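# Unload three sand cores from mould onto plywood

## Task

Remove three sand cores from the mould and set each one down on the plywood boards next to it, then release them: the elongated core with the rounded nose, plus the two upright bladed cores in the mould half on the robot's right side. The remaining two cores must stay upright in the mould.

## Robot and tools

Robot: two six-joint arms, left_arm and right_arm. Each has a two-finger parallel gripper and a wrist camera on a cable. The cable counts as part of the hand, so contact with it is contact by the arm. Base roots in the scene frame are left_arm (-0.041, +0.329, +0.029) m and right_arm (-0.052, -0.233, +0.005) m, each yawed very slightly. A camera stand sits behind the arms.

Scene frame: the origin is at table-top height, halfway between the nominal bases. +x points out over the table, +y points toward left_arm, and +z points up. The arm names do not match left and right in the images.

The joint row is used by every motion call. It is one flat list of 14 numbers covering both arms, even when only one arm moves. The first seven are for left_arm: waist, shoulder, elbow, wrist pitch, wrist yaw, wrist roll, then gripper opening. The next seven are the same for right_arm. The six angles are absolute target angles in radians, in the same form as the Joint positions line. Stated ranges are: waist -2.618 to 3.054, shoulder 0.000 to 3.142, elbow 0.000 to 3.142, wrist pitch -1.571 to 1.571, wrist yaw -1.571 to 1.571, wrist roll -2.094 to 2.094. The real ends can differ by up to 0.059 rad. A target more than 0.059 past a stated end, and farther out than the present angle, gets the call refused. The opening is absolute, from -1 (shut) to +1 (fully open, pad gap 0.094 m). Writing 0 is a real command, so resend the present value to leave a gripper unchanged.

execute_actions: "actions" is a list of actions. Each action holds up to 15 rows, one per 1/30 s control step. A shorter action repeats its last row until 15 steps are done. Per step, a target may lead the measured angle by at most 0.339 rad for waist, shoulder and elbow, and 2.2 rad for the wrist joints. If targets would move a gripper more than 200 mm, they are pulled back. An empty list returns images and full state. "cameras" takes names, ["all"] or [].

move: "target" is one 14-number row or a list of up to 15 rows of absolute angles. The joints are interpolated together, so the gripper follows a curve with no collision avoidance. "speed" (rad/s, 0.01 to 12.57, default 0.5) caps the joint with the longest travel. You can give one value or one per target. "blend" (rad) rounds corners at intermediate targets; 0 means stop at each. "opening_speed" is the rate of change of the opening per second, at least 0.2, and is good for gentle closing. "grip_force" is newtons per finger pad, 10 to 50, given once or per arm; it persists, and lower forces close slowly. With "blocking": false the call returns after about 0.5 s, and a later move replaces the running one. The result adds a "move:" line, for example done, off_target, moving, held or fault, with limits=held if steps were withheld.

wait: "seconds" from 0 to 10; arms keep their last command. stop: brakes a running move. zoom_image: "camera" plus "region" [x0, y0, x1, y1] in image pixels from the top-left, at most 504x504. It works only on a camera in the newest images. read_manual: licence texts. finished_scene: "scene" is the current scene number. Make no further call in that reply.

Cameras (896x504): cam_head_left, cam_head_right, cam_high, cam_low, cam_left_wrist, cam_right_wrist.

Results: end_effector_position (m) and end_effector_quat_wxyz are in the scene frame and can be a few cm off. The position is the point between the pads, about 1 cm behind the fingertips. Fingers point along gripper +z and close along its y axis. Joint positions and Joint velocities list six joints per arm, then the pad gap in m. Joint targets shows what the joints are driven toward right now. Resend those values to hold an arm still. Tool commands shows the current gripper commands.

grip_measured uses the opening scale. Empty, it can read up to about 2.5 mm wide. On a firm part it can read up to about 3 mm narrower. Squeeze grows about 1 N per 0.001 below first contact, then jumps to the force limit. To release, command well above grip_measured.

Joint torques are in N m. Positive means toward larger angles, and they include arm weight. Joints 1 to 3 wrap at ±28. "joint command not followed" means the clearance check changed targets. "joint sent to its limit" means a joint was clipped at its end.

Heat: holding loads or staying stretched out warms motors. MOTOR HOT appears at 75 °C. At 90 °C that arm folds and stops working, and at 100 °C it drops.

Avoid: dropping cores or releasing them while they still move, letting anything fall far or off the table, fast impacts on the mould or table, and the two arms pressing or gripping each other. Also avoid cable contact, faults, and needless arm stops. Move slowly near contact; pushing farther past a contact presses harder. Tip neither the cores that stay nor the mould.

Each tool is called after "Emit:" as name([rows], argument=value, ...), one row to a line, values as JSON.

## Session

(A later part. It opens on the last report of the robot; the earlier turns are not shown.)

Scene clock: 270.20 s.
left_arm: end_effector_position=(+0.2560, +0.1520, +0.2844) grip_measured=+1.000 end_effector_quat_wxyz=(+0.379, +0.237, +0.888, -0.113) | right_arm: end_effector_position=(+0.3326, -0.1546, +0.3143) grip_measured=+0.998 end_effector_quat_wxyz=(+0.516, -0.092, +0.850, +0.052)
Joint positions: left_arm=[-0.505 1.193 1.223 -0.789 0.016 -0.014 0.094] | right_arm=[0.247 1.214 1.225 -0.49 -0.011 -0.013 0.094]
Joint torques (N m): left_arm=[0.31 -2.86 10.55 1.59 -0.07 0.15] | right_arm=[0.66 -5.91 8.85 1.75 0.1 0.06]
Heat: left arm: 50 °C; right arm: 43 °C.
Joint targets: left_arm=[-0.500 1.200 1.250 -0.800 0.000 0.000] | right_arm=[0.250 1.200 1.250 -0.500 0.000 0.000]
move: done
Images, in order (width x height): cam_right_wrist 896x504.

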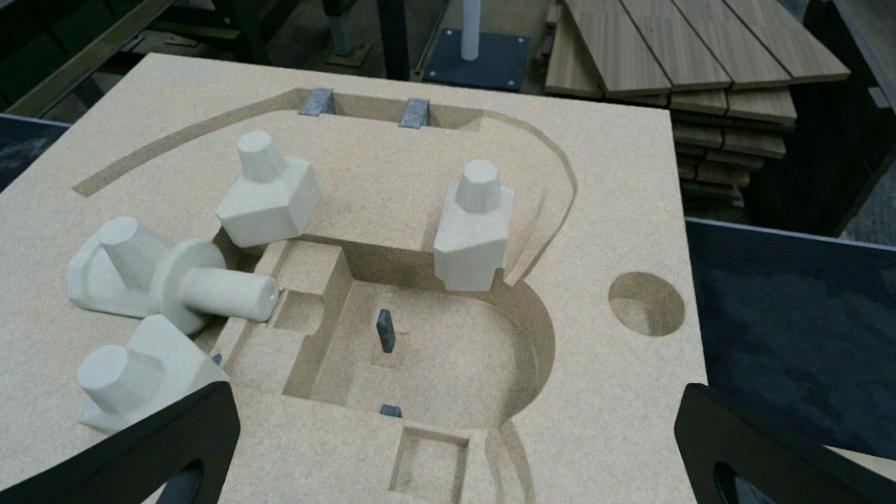

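Emit:
move(target=[-0.5,1.2,1.25,-0.8,0,0,1,0.211,1.9,0.95,0.805,0,0,1], speed=0.7, cameras=["cam_right_wrist","cam_high","cam_low"])

Scene clock: 303.93 s.
left_arm: end_effector_position=(+0.2560, +0.1520, +0.2844) grip_measured=+1.000 end_effector_quat_wxyz=(+0.379, +0.237, +0.888, -0.113) | right_arm: end_effector_position=(+0.4826, -0.1424, +0.1714) grip_measured=+0.998 end_effector_quat_wxyz=(+0.651, -0.070, +0.754, +0.053)
Joint positions: left_arm=[-0.505 1.193 1.223 -0.789 0.016 -0.014 0.094] | right_arm=[0.216 1.89 0.955 0.787 -0.007 -0.013 0.094]
Joint torques (N m): left_arm=[0.4 -2.74 10.55 1.59 -0.08 0.12] | right_arm=[-0.12 -9.31 5.75 2.1 0.04 0.05]
Motor temperatures (°C): left_arm=[24 34 51 40 22 23 25] | right_arm=[25 39 46 43 21 24 22]
Heat: left arm: 51 °C; right arm: 46 °C.
Joint targets: left_arm=[-0.500 1.200 1.250 -0.800 0.000 0.000] | right_arm=[0.211 1.900 0.950 0.805 0.000 0.000]
move: done
Images, in order (width x height): cam_high 896x504, cam_low 896x504, cam_right_wrist 896x504.

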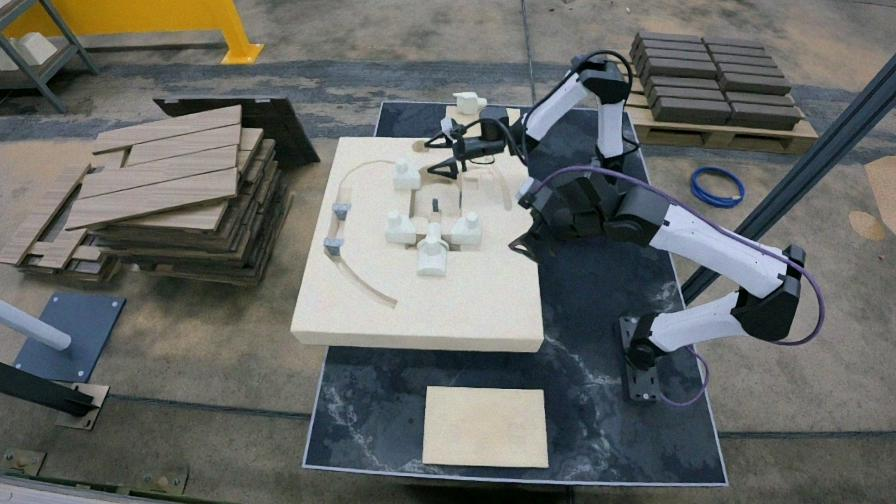

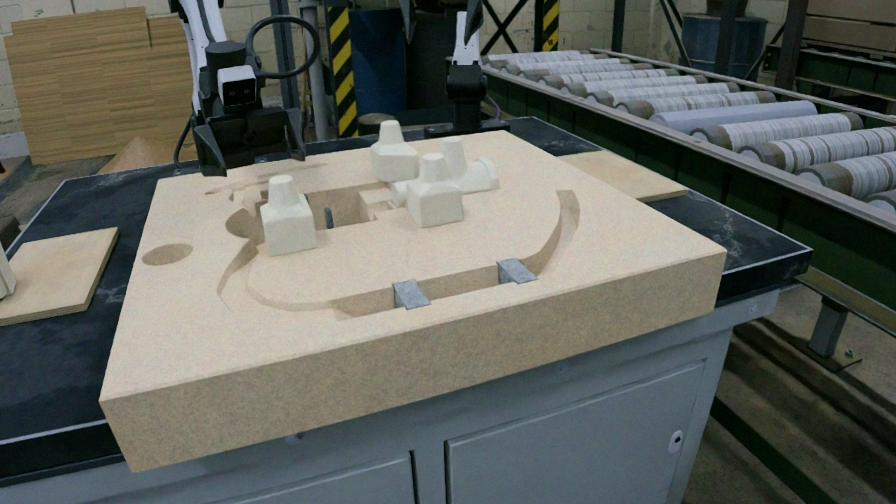

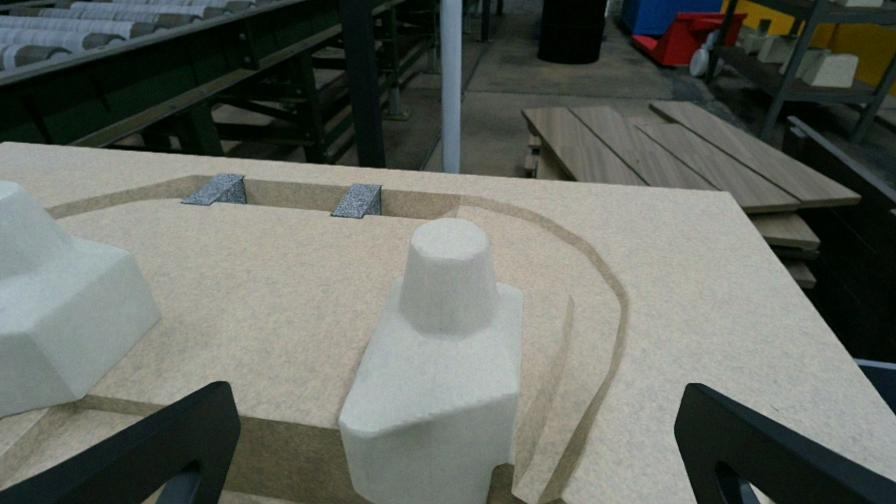

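Emit:
move(target=[-0.5,1.2,1.25,-0.8,0,0,1,0.211,2.203,1.368,0.69,0,0,1], speed=0.3, cameras=["cam_right_wrist","cam_high","cam_low"])

Emit:
zoom_image(camera="cam_high", region=[360, 90, 560, 230])

Scene clock: 310.50 s.
left_arm: end_effector_position=(+0.2560, +0.1520, +0.2844) grip_measured=+1.000 end_effector_quat_wxyz=(+0.379, +0.237, +0.888, -0.113) | right_arm: end_effector_position=(+0.5649, -0.1286, +0.1570) grip_measured=+0.998 end_effector_quat_wxyz=(+0.654, -0.070, +0.752, +0.053)
Joint positions: left_arm=[-0.505 1.193 1.223 -0.789 0.016 -0.014 0.094] | right_arm=[0.216 2.184 1.341 0.703 -0.007 -0.013 0.094]
Joint torques (N m): left_arm=[0.39 -2.84 10.62 1.6 -0.06 0.14] | right_arm=[-0.08 -11.64 8.4 1.78 0.02 0.04]
Heat: left arm: 51 °C; right arm: 45 °C.
Joint targets: left_arm=[-0.500 1.200 1.250 -0.800 0.000 0.000] | right_arm=[0.211 2.203 1.368 0.690 0.000 0.000]
move: done
Images, in order (width x height): cam_high 896x504, cam_low 896x504, cam_right_wrist 896x504.

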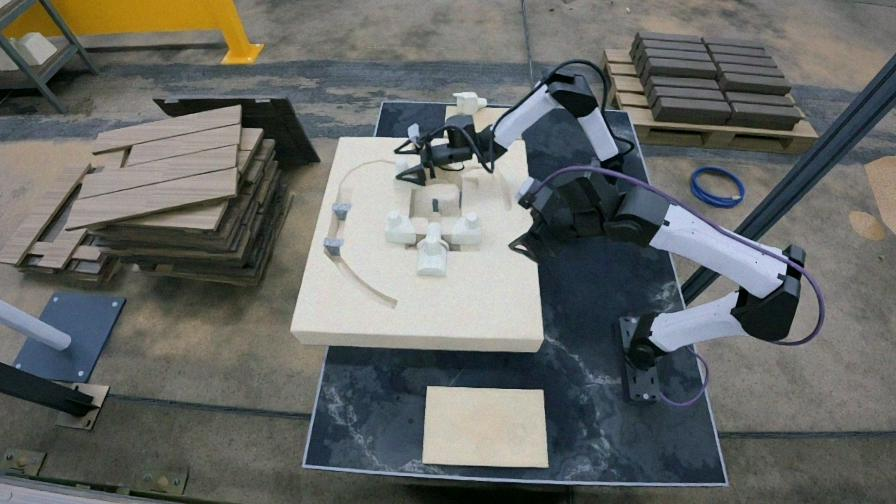

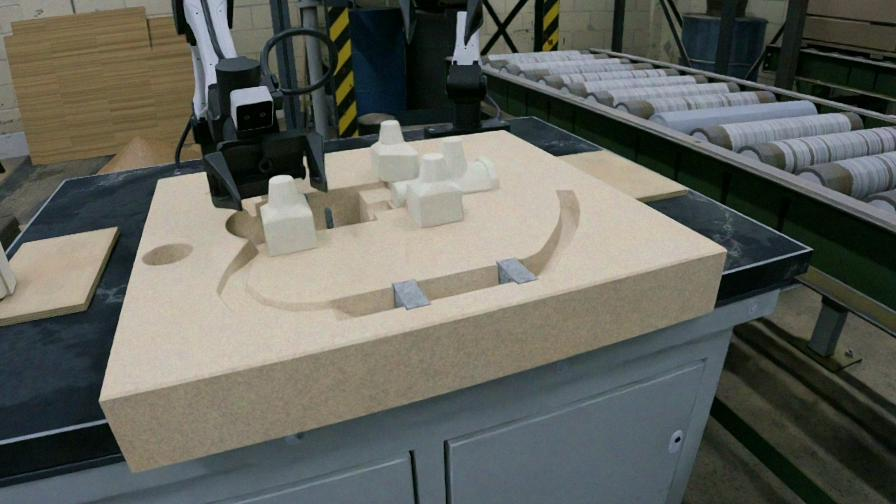

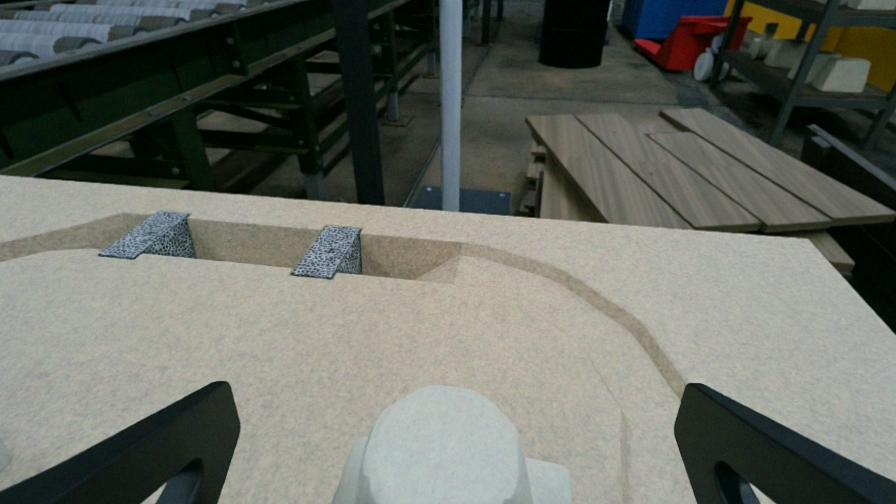

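Scaled by 2.520 from the camera's 896x504 image, which has a finer 1280x720 frame.

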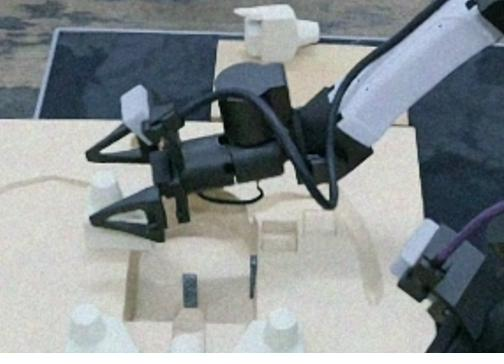

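Emit:
move([
  [-0.5,1.2,1.25,-0.8,0,0,1,0.211,2.203,1.368,0.69,0,0,-0.75],
  [-0.5,1.2,1.25,-0.8,0,0,1,0.211,2.110,1.455,0.58,0,0,-0.75],
  [-0.5,1.2,1.25,-0.8,0,0,1,0.211,2.048,1.56,0.42,0,0,-0.75],
], speed=0.25, opening_speed=0.8, grip_force=[50,50], blend=[0,0.05,0], cameras=["cam_right_wrist","cam_high","cam_low","cam_head_right"])

Emit:
zoom_image(camera="cam_high", region=[360, 50, 560, 190])

Scene clock: 321.33 s.
left_arm: end_effector_position=(+0.2560, +0.1520, +0.2844) grip_measured=+1.000 end_effector_quat_wxyz=(+0.379, +0.237, +0.888, -0.113) | right_arm: end_effector_position=(+0.5725, -0.1272, +0.1955) grip_measured=-0.299 end_effector_quat_wxyz=(+0.613, -0.071, +0.785, +0.051)
Joint positions: left_arm=[-0.505 1.193 1.223 -0.789 0.016 -0.014 0.094] | right_arm=[0.217 2.113 1.514 0.353 -0.006 -0.009 0.033]
Joint torques (N m): left_arm=[0.35 -2.89 10.61 1.58 -0.06 0.15] | right_arm=[-0.24 -20.07 10.25 2.52 0.04 0.04]
Heat: left arm: 51 °C; right arm: 45 °C.
Joint targets: left_arm=[-0.500 1.200 1.250 -0.800 0.000 0.000] | right_arm=[0.211 2.048 1.560 0.420 0.000 0.000]
move: off_target (right_arm); right_arm: the wrist pitch is farthest, 0.067 rad from its target
Images, in order (width x height): cam_head_right 896x504, cam_high 896x504, cam_low 896x504, cam_right_wrist 896x504.

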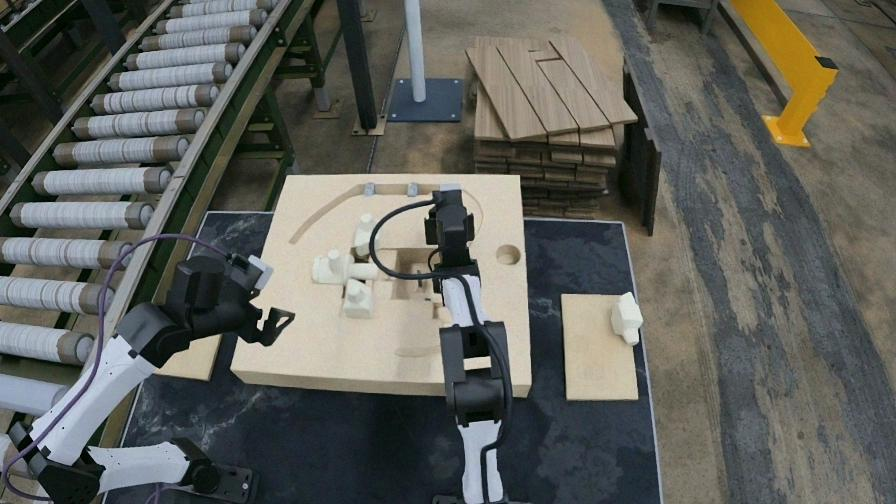

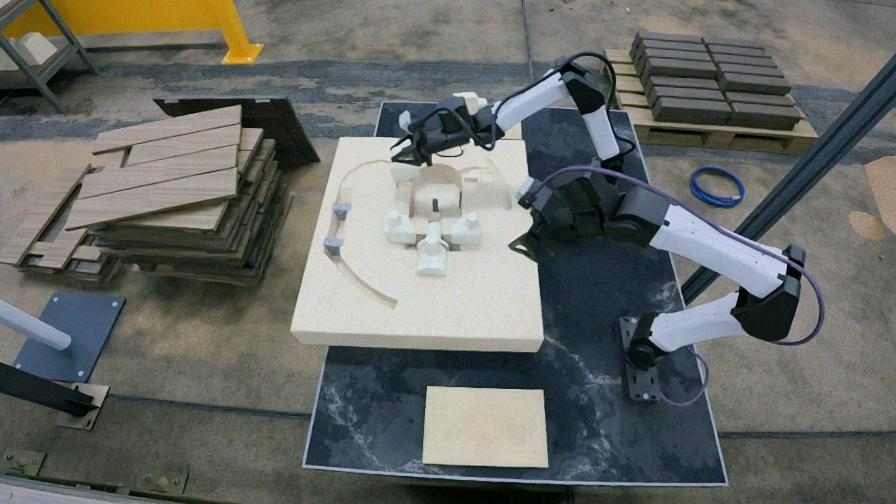

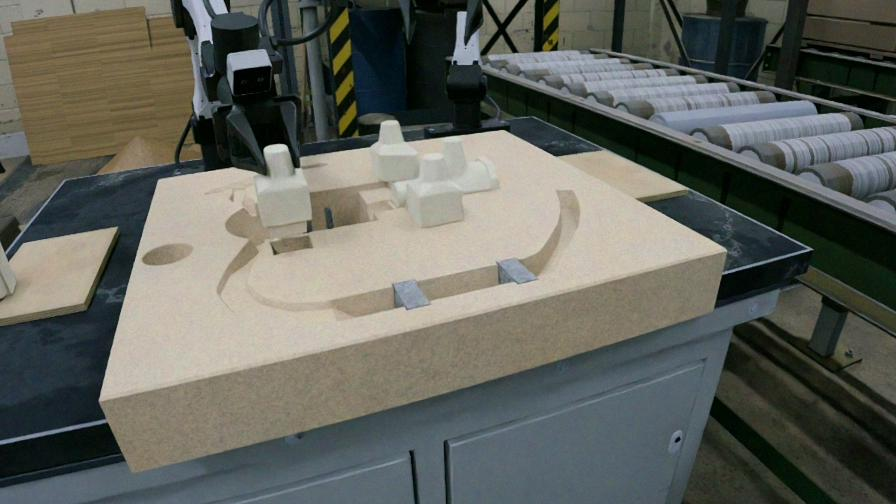

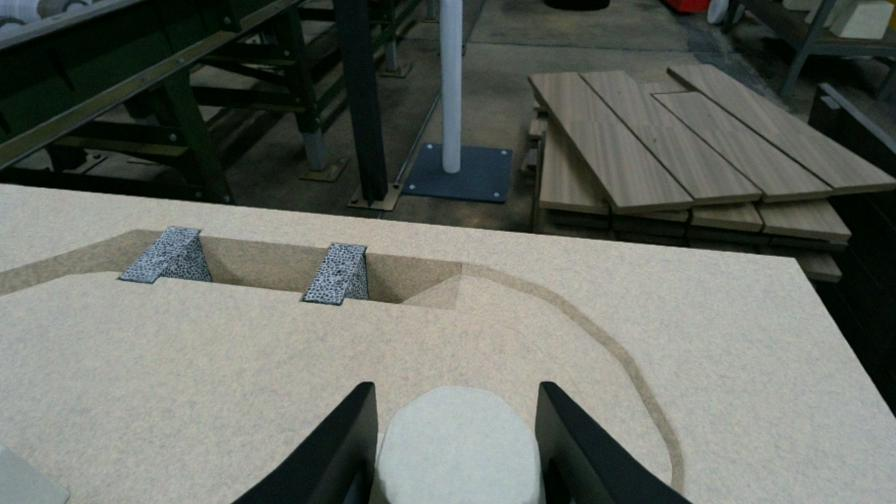

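Scaled by 2.520 from the camera's 896x504 image, which has a finer 1280x720 frame.

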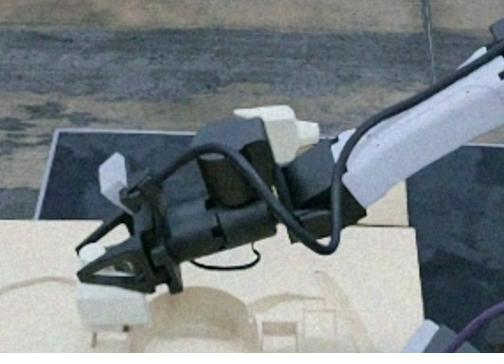

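Emit:
move([
  [-0.5,1.2,1.25,-0.8,0,0,1,0.211,1.5,1.45,-0.1,0,0,-0.75],
  [-0.5,1.2,1.25,-0.8,0,0,1,-0.59,1.3,0.9,0.15,0,0,-0.75],
  [-0.5,1.2,1.25,-0.8,0,0,1,-0.59,1.3,0.9,0.15,0,1.57,-0.75],
], speed=[0.4,0.5,0.6], blend=[0.1,0.1,0], cameras=["cam_right_wrist","cam_high","cam_head_left","cam_head_right"])

Emit:
zoom_image(camera="cam_high", region=[420, 0, 620, 150])

Scene clock: 357.73 s.
left_arm: end_effector_position=(+0.2560, +0.1520, +0.2844) grip_measured=+1.000 end_effector_quat_wxyz=(+0.379, +0.237, +0.888, -0.113) | right_arm: end_effector_position=(+0.2989, -0.4924, +0.2275) grip_measured=-0.300 end_effector_quat_wxyz=(+0.498, +0.738, +0.384, +0.243)
Joint positions: left_arm=[-0.505 1.193 1.223 -0.789 0.016 -0.014 0.094] | right_arm=[-0.587 1.343 0.891 0.056 0 1.546 0.033]
Joint torques (N m): left_arm=[0.32 -2.93 10.63 1.61 -0.09 0.15] | right_arm=[0.02 -10.21 7.72 2.72 0.04 0.11]
Motor temperatures (°C): left_arm=[24 33 52 40 22 22 25] | right_arm=[25 60 45 52 21 24 24]
Heat: left arm: 52 °C; right arm: 60 °C.
Joint targets: left_arm=[-0.500 1.200 1.250 -0.800 0.000 0.000] | right_arm=[-0.590 1.300 0.900 0.150 0.000 1.570]
move: off_target (right_arm); right_arm: the wrist pitch is farthest, 0.094 rad from its target
Images, in order (width x height): cam_head_left 896x504, cam_head_right 896x504, cam_high 896x504, cam_right_wrist 896x504.

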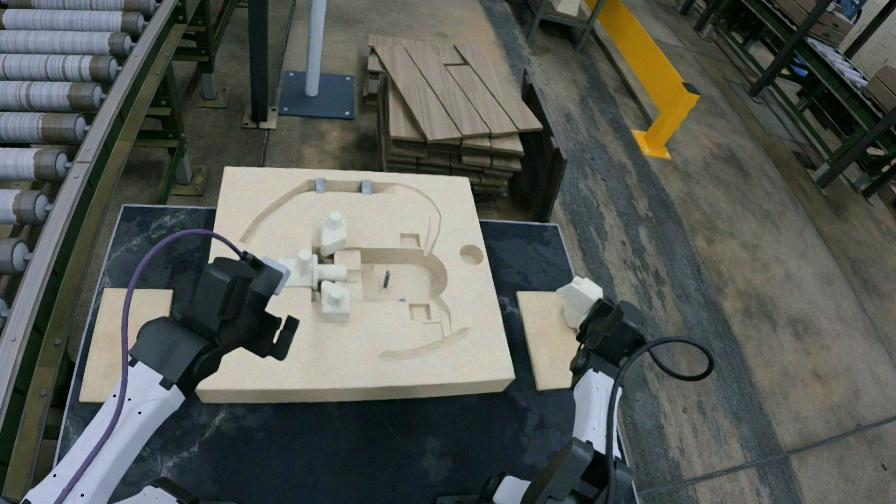

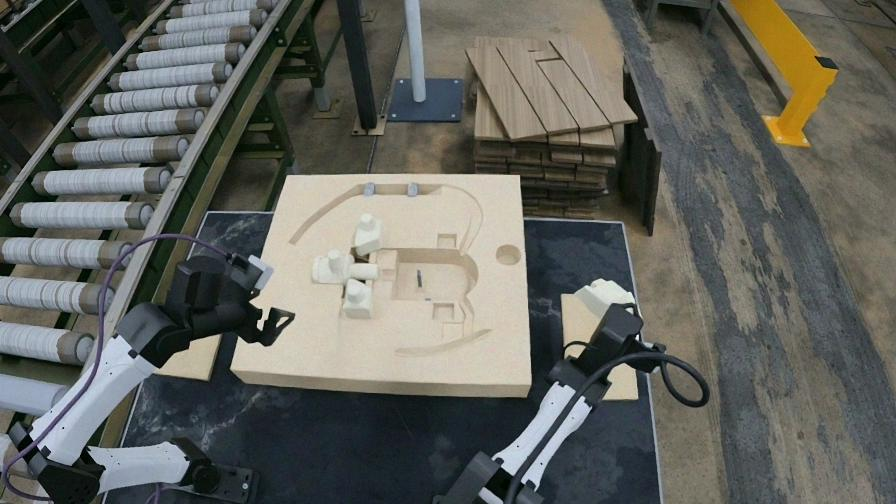

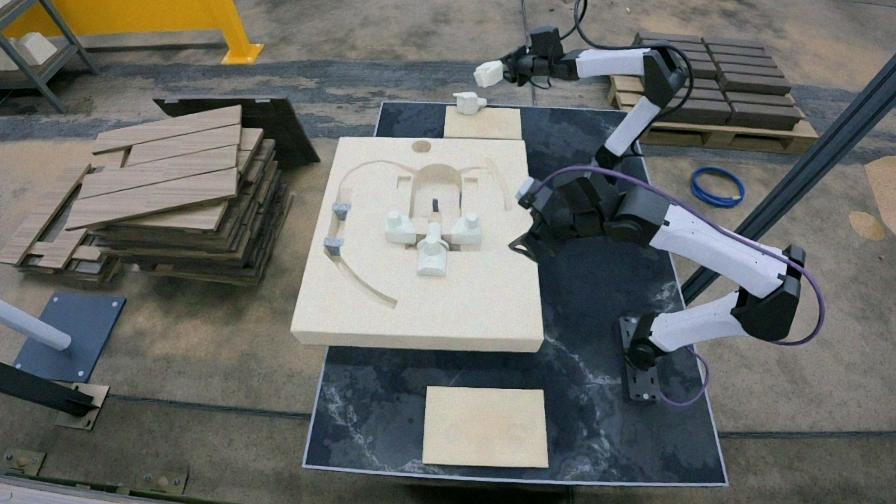

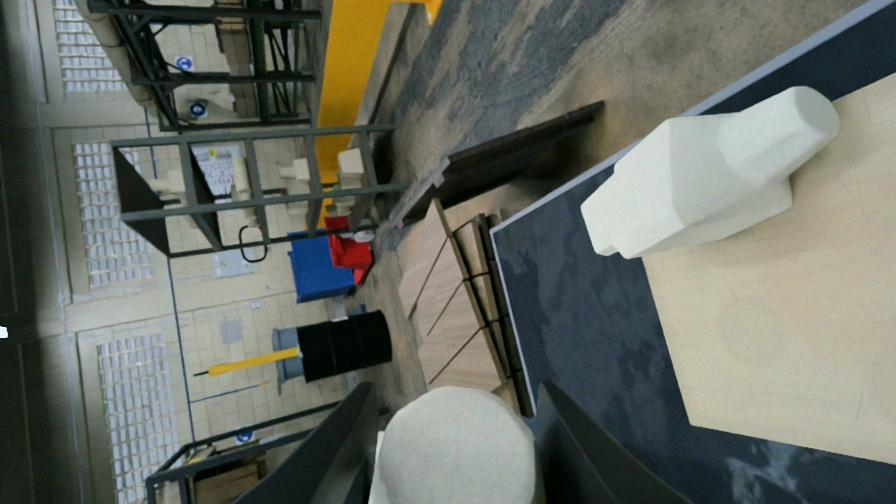

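Scaled by 2.520 from the camera's 896x504 image, which has a finer 1280x720 frame.

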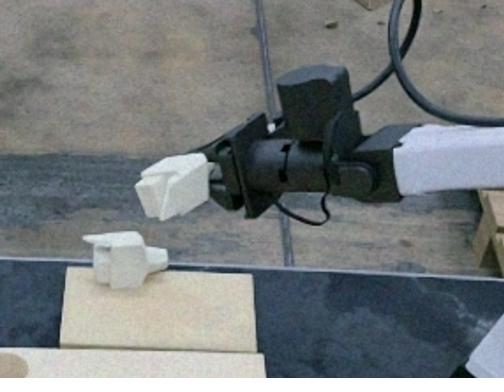

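Emit:
move([
  [-0.5,1.2,1.25,-0.8,0,0,1,-0.6,1.57,0.54,0.75,0,1.57,-0.75],
  [-0.5,1.2,1.25,-0.8,0,0,1,-0.6,1.82,0.48,1.09,0,1.57,-0.75],
], speed=[0.5,0.25], blend=[0.05,0], cameras=["cam_right_wrist","cam_high","cam_head_left","cam_head_right"])

Emit:
zoom_image(camera="cam_high", region=[420, 20, 620, 150])

Emit:
zoom_image(camera="cam_head_right", region=[540, 270, 720, 400])

Scene clock: 365.90 s.
left_arm: end_effector_position=(+0.2560, +0.1520, +0.2844) grip_measured=+1.000 end_effector_quat_wxyz=(+0.379, +0.237, +0.888, -0.113) | right_arm: end_effector_position=(+0.2922, -0.4915, +0.0603) grip_measured=-0.300 end_effector_quat_wxyz=(+0.511, +0.732, +0.376, +0.248)
Joint positions: left_arm=[-0.505 1.193 1.223 -0.789 0.016 -0.014 0.094] | right_arm=[-0.594 1.822 0.473 0.987 0 1.55 0.033]
Joint torques (N m): left_arm=[0.43 -2.85 10.56 1.61 -0.06 0.15] | right_arm=[-0.32 -7.95 4.94 2.81 0.03 0.09]
Motor temperatures (°C): left_arm=[24 33 52 40 22 22 25] | right_arm=[25 56 45 53 21 24 24]
Heat: left arm: 52 °C; right arm: 56 °C.
Joint targets: left_arm=[-0.500 1.200 1.250 -0.800 0.000 0.000] | right_arm=[-0.600 1.820 0.480 1.090 0.000 1.570]
move: off_target (right_arm); right_arm: the wrist pitch is farthest, 0.103 rad from its target
Images, in order (width x height): cam_head_left 896x504, cam_head_right 896x504, cam_high 896x504, cam_right_wrist 896x504.

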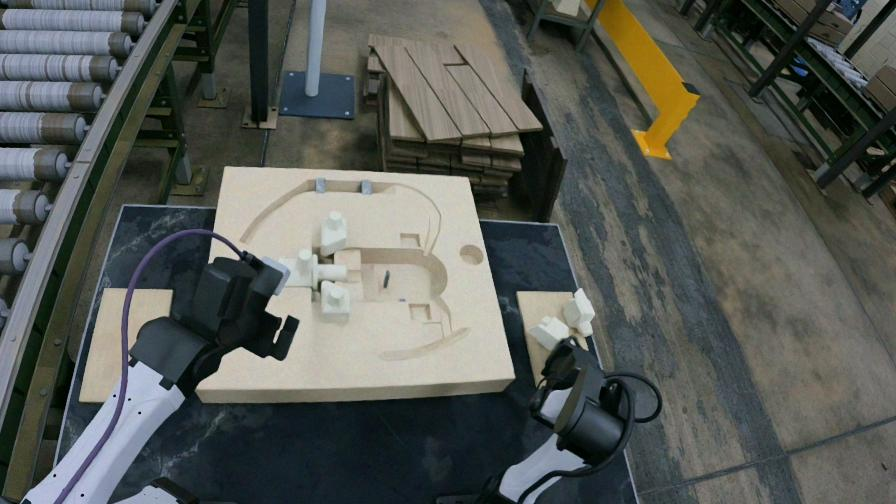

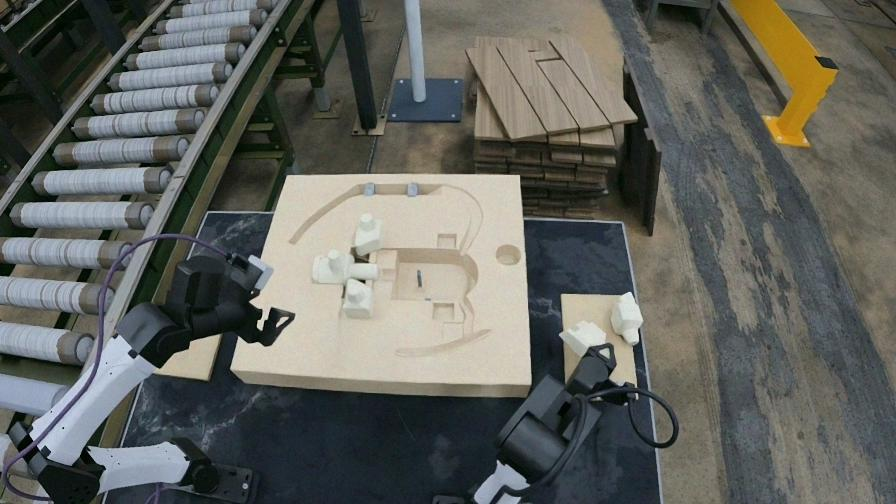

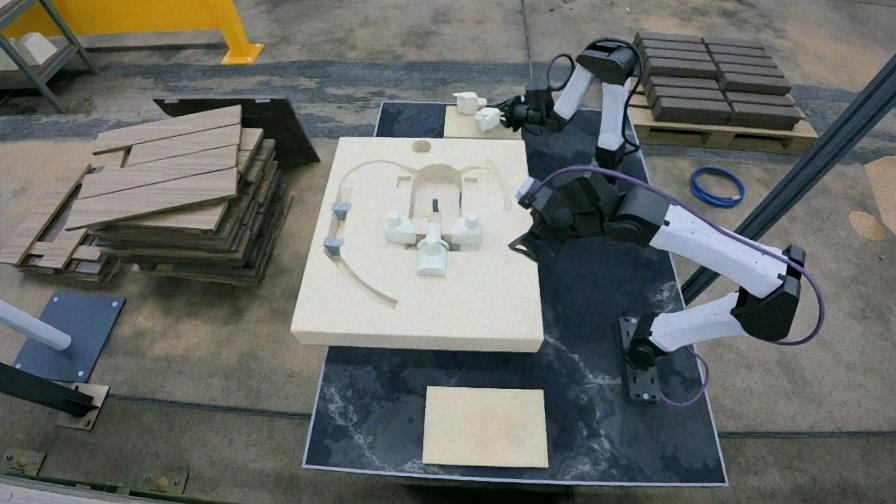

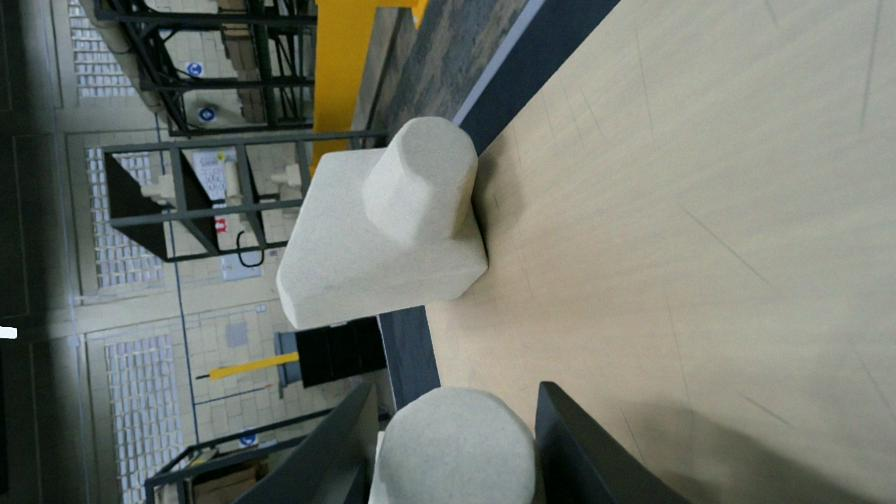

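Scaled by 2.520 from the camera's 896x504 image, which has a finer 1280x720 frame.

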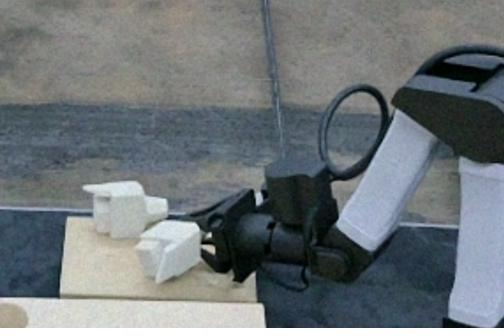

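Scaled by 2.800 from the camera's 896x504 image, which has a finer 1280x720 frame.

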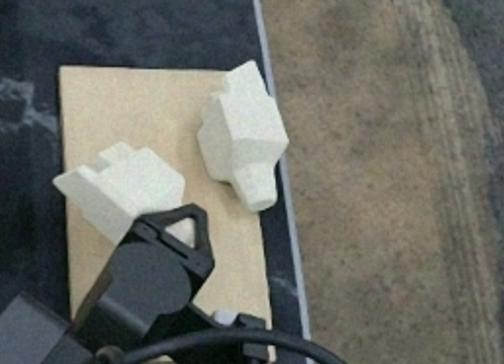

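Emit:
move(target=[-0.5,1.2,1.25,-0.8,0,0,1,-0.625,1.89,0.46,1.17,0,1.57,-0.75], speed=0.12, cameras=["cam_high","cam_head_right"])

Emit:
zoom_image(camera="cam_high", region=[420, 50, 580, 150])

Emit:
zoom_image(camera="cam_head_right", region=[540, 270, 720, 400])

Scene clock: 376.20 s.
left_arm: end_effector_position=(+0.2560, +0.1520, +0.2844) grip_measured=+1.000 end_effector_quat_wxyz=(+0.379, +0.237, +0.888, -0.113) | right_arm: end_effector_position=(+0.2856, -0.4991, +0.0514) grip_measured=-0.300 end_effector_quat_wxyz=(+0.519, +0.734, +0.362, +0.247)
Joint positions: left_arm=[-0.505 1.193 1.223 -0.789 0.016 -0.014 0.094] | right_arm=[-0.618 1.887 0.457 1.084 0 1.557 0.033]
Joint torques (N m): left_arm=[0.34 -2.82 10.59 1.61 -0.07 0.15] | right_arm=[-0.29 -7.51 4.19 2.67 0.01 0.06]
Motor temperatures (°C): left_arm=[23 33 52 40 22 22 25] | right_arm=[25 53 44 57 21 24 24]
Heat: left arm: 52 °C; right arm: 57 °C.
Joint targets: left_arm=[-0.500 1.200 1.250 -0.800 0.000 0.000] | right_arm=[-0.625 1.890 0.460 1.170 0.000 1.570]
move: off_target (right_arm); right_arm: the wrist pitch is farthest, 0.086 rad from its target
Images, in order (width x height): cam_head_right 896x504, cam_high 896x504.

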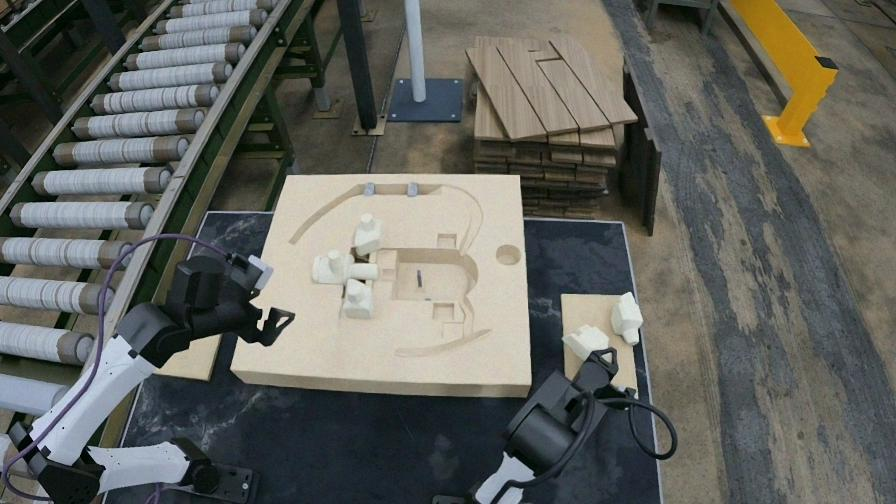

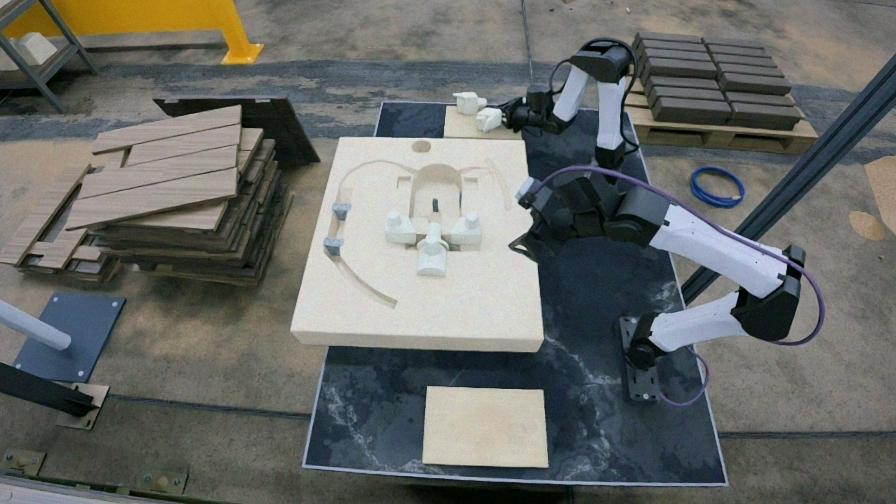

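Scaled by 3.150 from the camera's 896x504 image, which has a finer 1280x720 frame.

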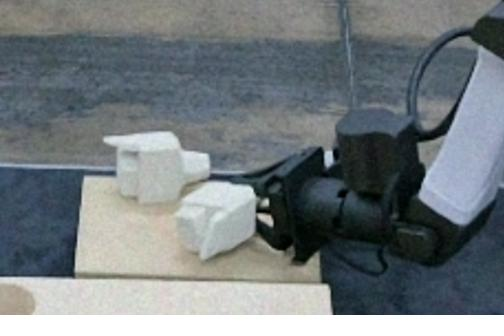

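Scaled by 2.800 from the camera's 896x504 image, which has a finer 1280x720 frame.

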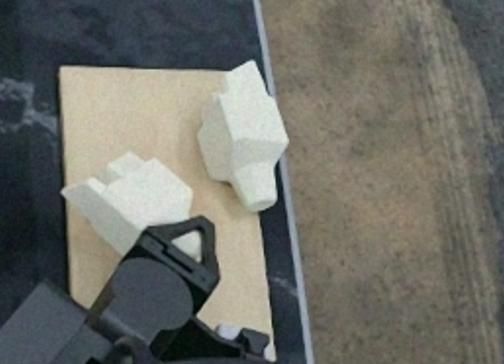

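Emit:
move(target=[-0.5,1.2,1.25,-0.8,0,0,1,-0.625,1.935,0.445,1.20,0,1.57,-0.75], speed=0.08, cameras=["cam_high"])

Emit:
zoom_image(camera="cam_high", region=[420, 50, 580, 150])

Scene clock: 381.97 s.
left_arm: end_effector_position=(+0.2560, +0.1520, +0.2844) grip_measured=+1.000 end_effector_quat_wxyz=(+0.379, +0.237, +0.888, -0.113) | right_arm: end_effector_position=(+0.2857, -0.4991, +0.0495) grip_measured=-0.300 end_effector_quat_wxyz=(+0.527, +0.729, +0.356, +0.254)
Joint positions: left_arm=[-0.505 1.193 1.223 -0.789 0.016 -0.014 0.094] | right_arm=[-0.618 1.924 0.447 1.155 0 1.565 0.033]
Joint torques (N m): left_arm=[0.39 -2.86 10.63 1.6 -0.08 0.14] | right_arm=[-0.49 -6.69 3.56 2.28 0.02 -0.06]
Motor temperatures (°C): left_arm=[23 33 52 40 22 22 25] | right_arm=[25 51 43 56 21 24 24]
Heat: left arm: 52 °C; right arm: 56 °C.
Joint targets: left_arm=[-0.500 1.200 1.250 -0.800 0.000 0.000] | right_arm=[-0.625 1.935 0.445 1.200 0.000 1.570]
move: off_target (right_arm); right_arm: the wrist pitch is farthest, 0.045 rad from its target
Images, in order (width x height): cam_high 896x504.

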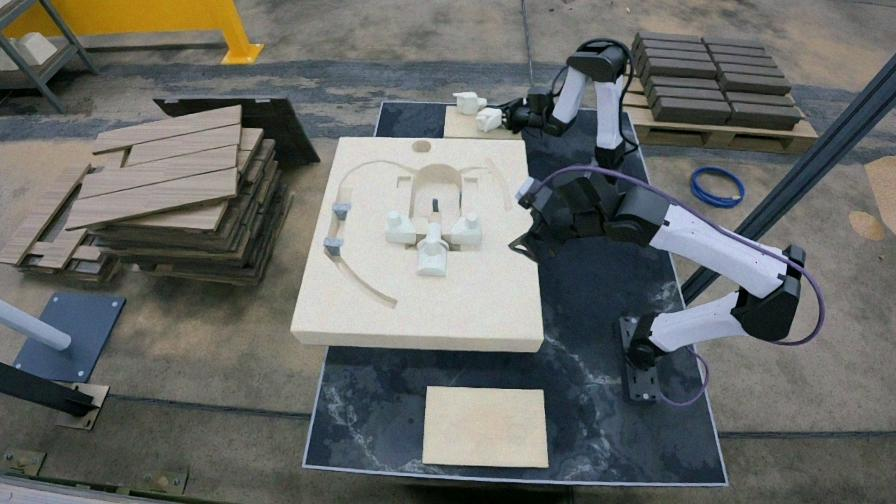

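Scaled by 3.150 from the camera's 896x504 image, which has a finer 1280x720 frame.

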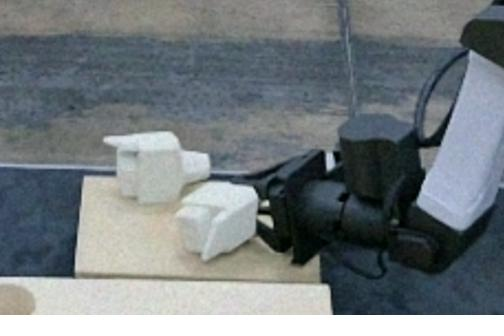

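Emit:
move(target=[-0.5,1.2,1.25,-0.8,0,0,1,-0.625,1.925,0.447,1.19,0,1.57,-0.08], speed=0.08, opening_speed=0.2, cameras=["cam_high","cam_head_right","cam_right_wrist"])

Emit:
zoom_image(camera="cam_high", region=[420, 50, 580, 150])

Emit:
zoom_image(camera="cam_head_right", region=[540, 270, 720, 400])

Scene clock: 389.37 s.
left_arm: end_effector_position=(+0.2560, +0.1520, +0.2844) grip_measured=+1.000 end_effector_quat_wxyz=(+0.379, +0.237, +0.888, -0.113) | right_arm: end_effector_position=(+0.2850, -0.5002, +0.0502) grip_measured=-0.082 end_effector_quat_wxyz=(+0.528, +0.729, +0.354, +0.254)
Joint positions: left_arm=[-0.505 1.193 1.223 -0.789 0.016 -0.014 0.094] | right_arm=[-0.621 1.924 0.447 1.158 0 1.566 0.043]
Joint torques (N m): left_arm=[0.39 -2.85 10.61 1.62 -0.07 0.13] | right_arm=[-0.08 -7.94 3.7 2.18 -0.04 -0.08]
Heat: left arm: 52 °C; right arm: 53 °C.
Joint targets: left_arm=[-0.500 1.200 1.250 -0.800 0.000 0.000] | right_arm=[-0.625 1.925 0.447 1.190 0.000 1.570]
move: done
Images, in order (width x height): cam_head_right 896x504, cam_high 896x504, cam_right_wrist 896x504.

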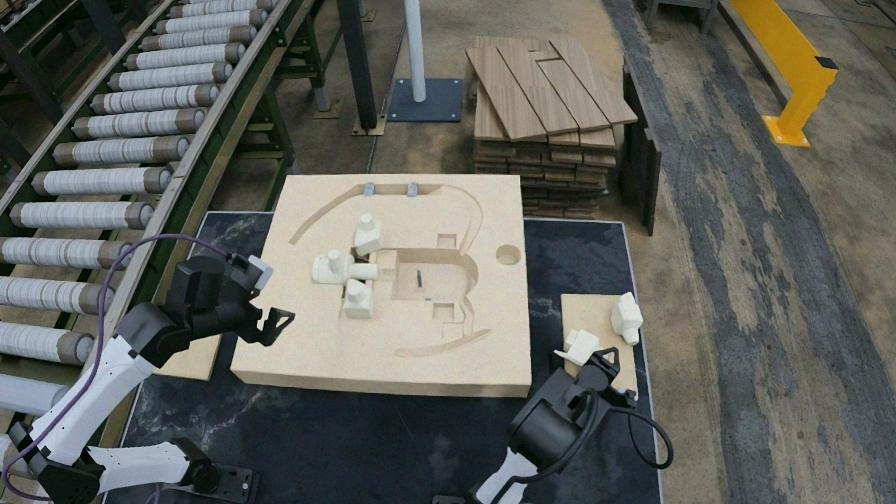

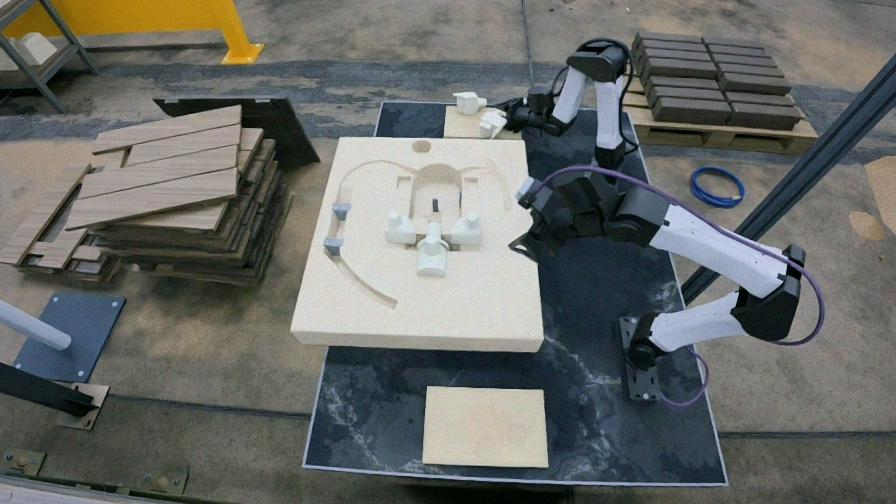

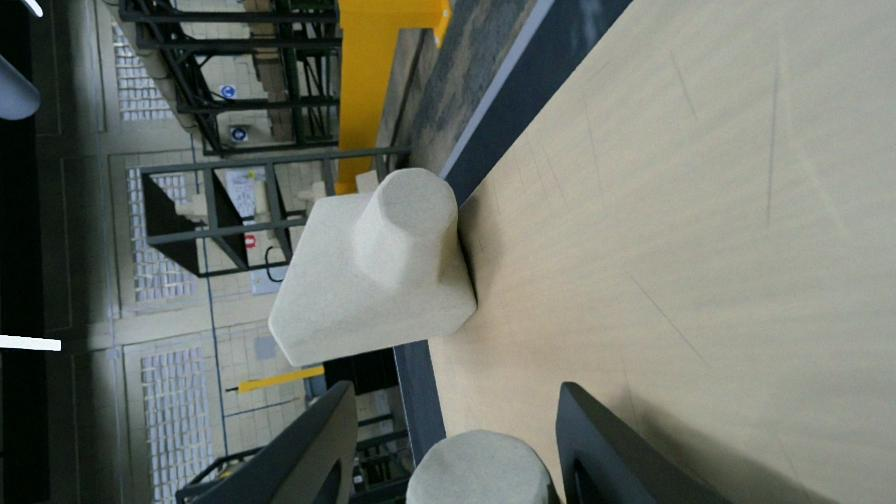

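Scaled by 3.150 from the camera's 896x504 image, which has a finer 1280x720 frame.

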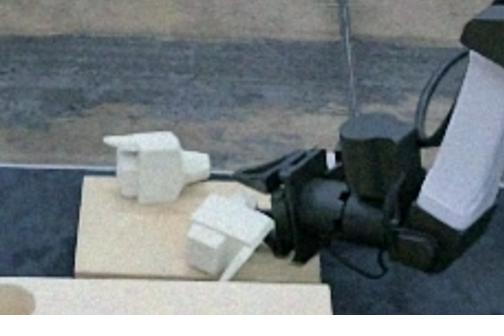

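Scaled by 2.800 from the camera's 896x504 image, which has a finer 1280x720 frame.

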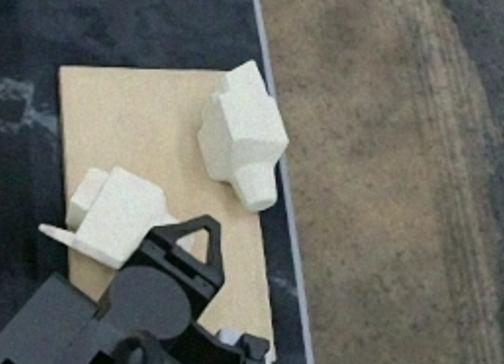

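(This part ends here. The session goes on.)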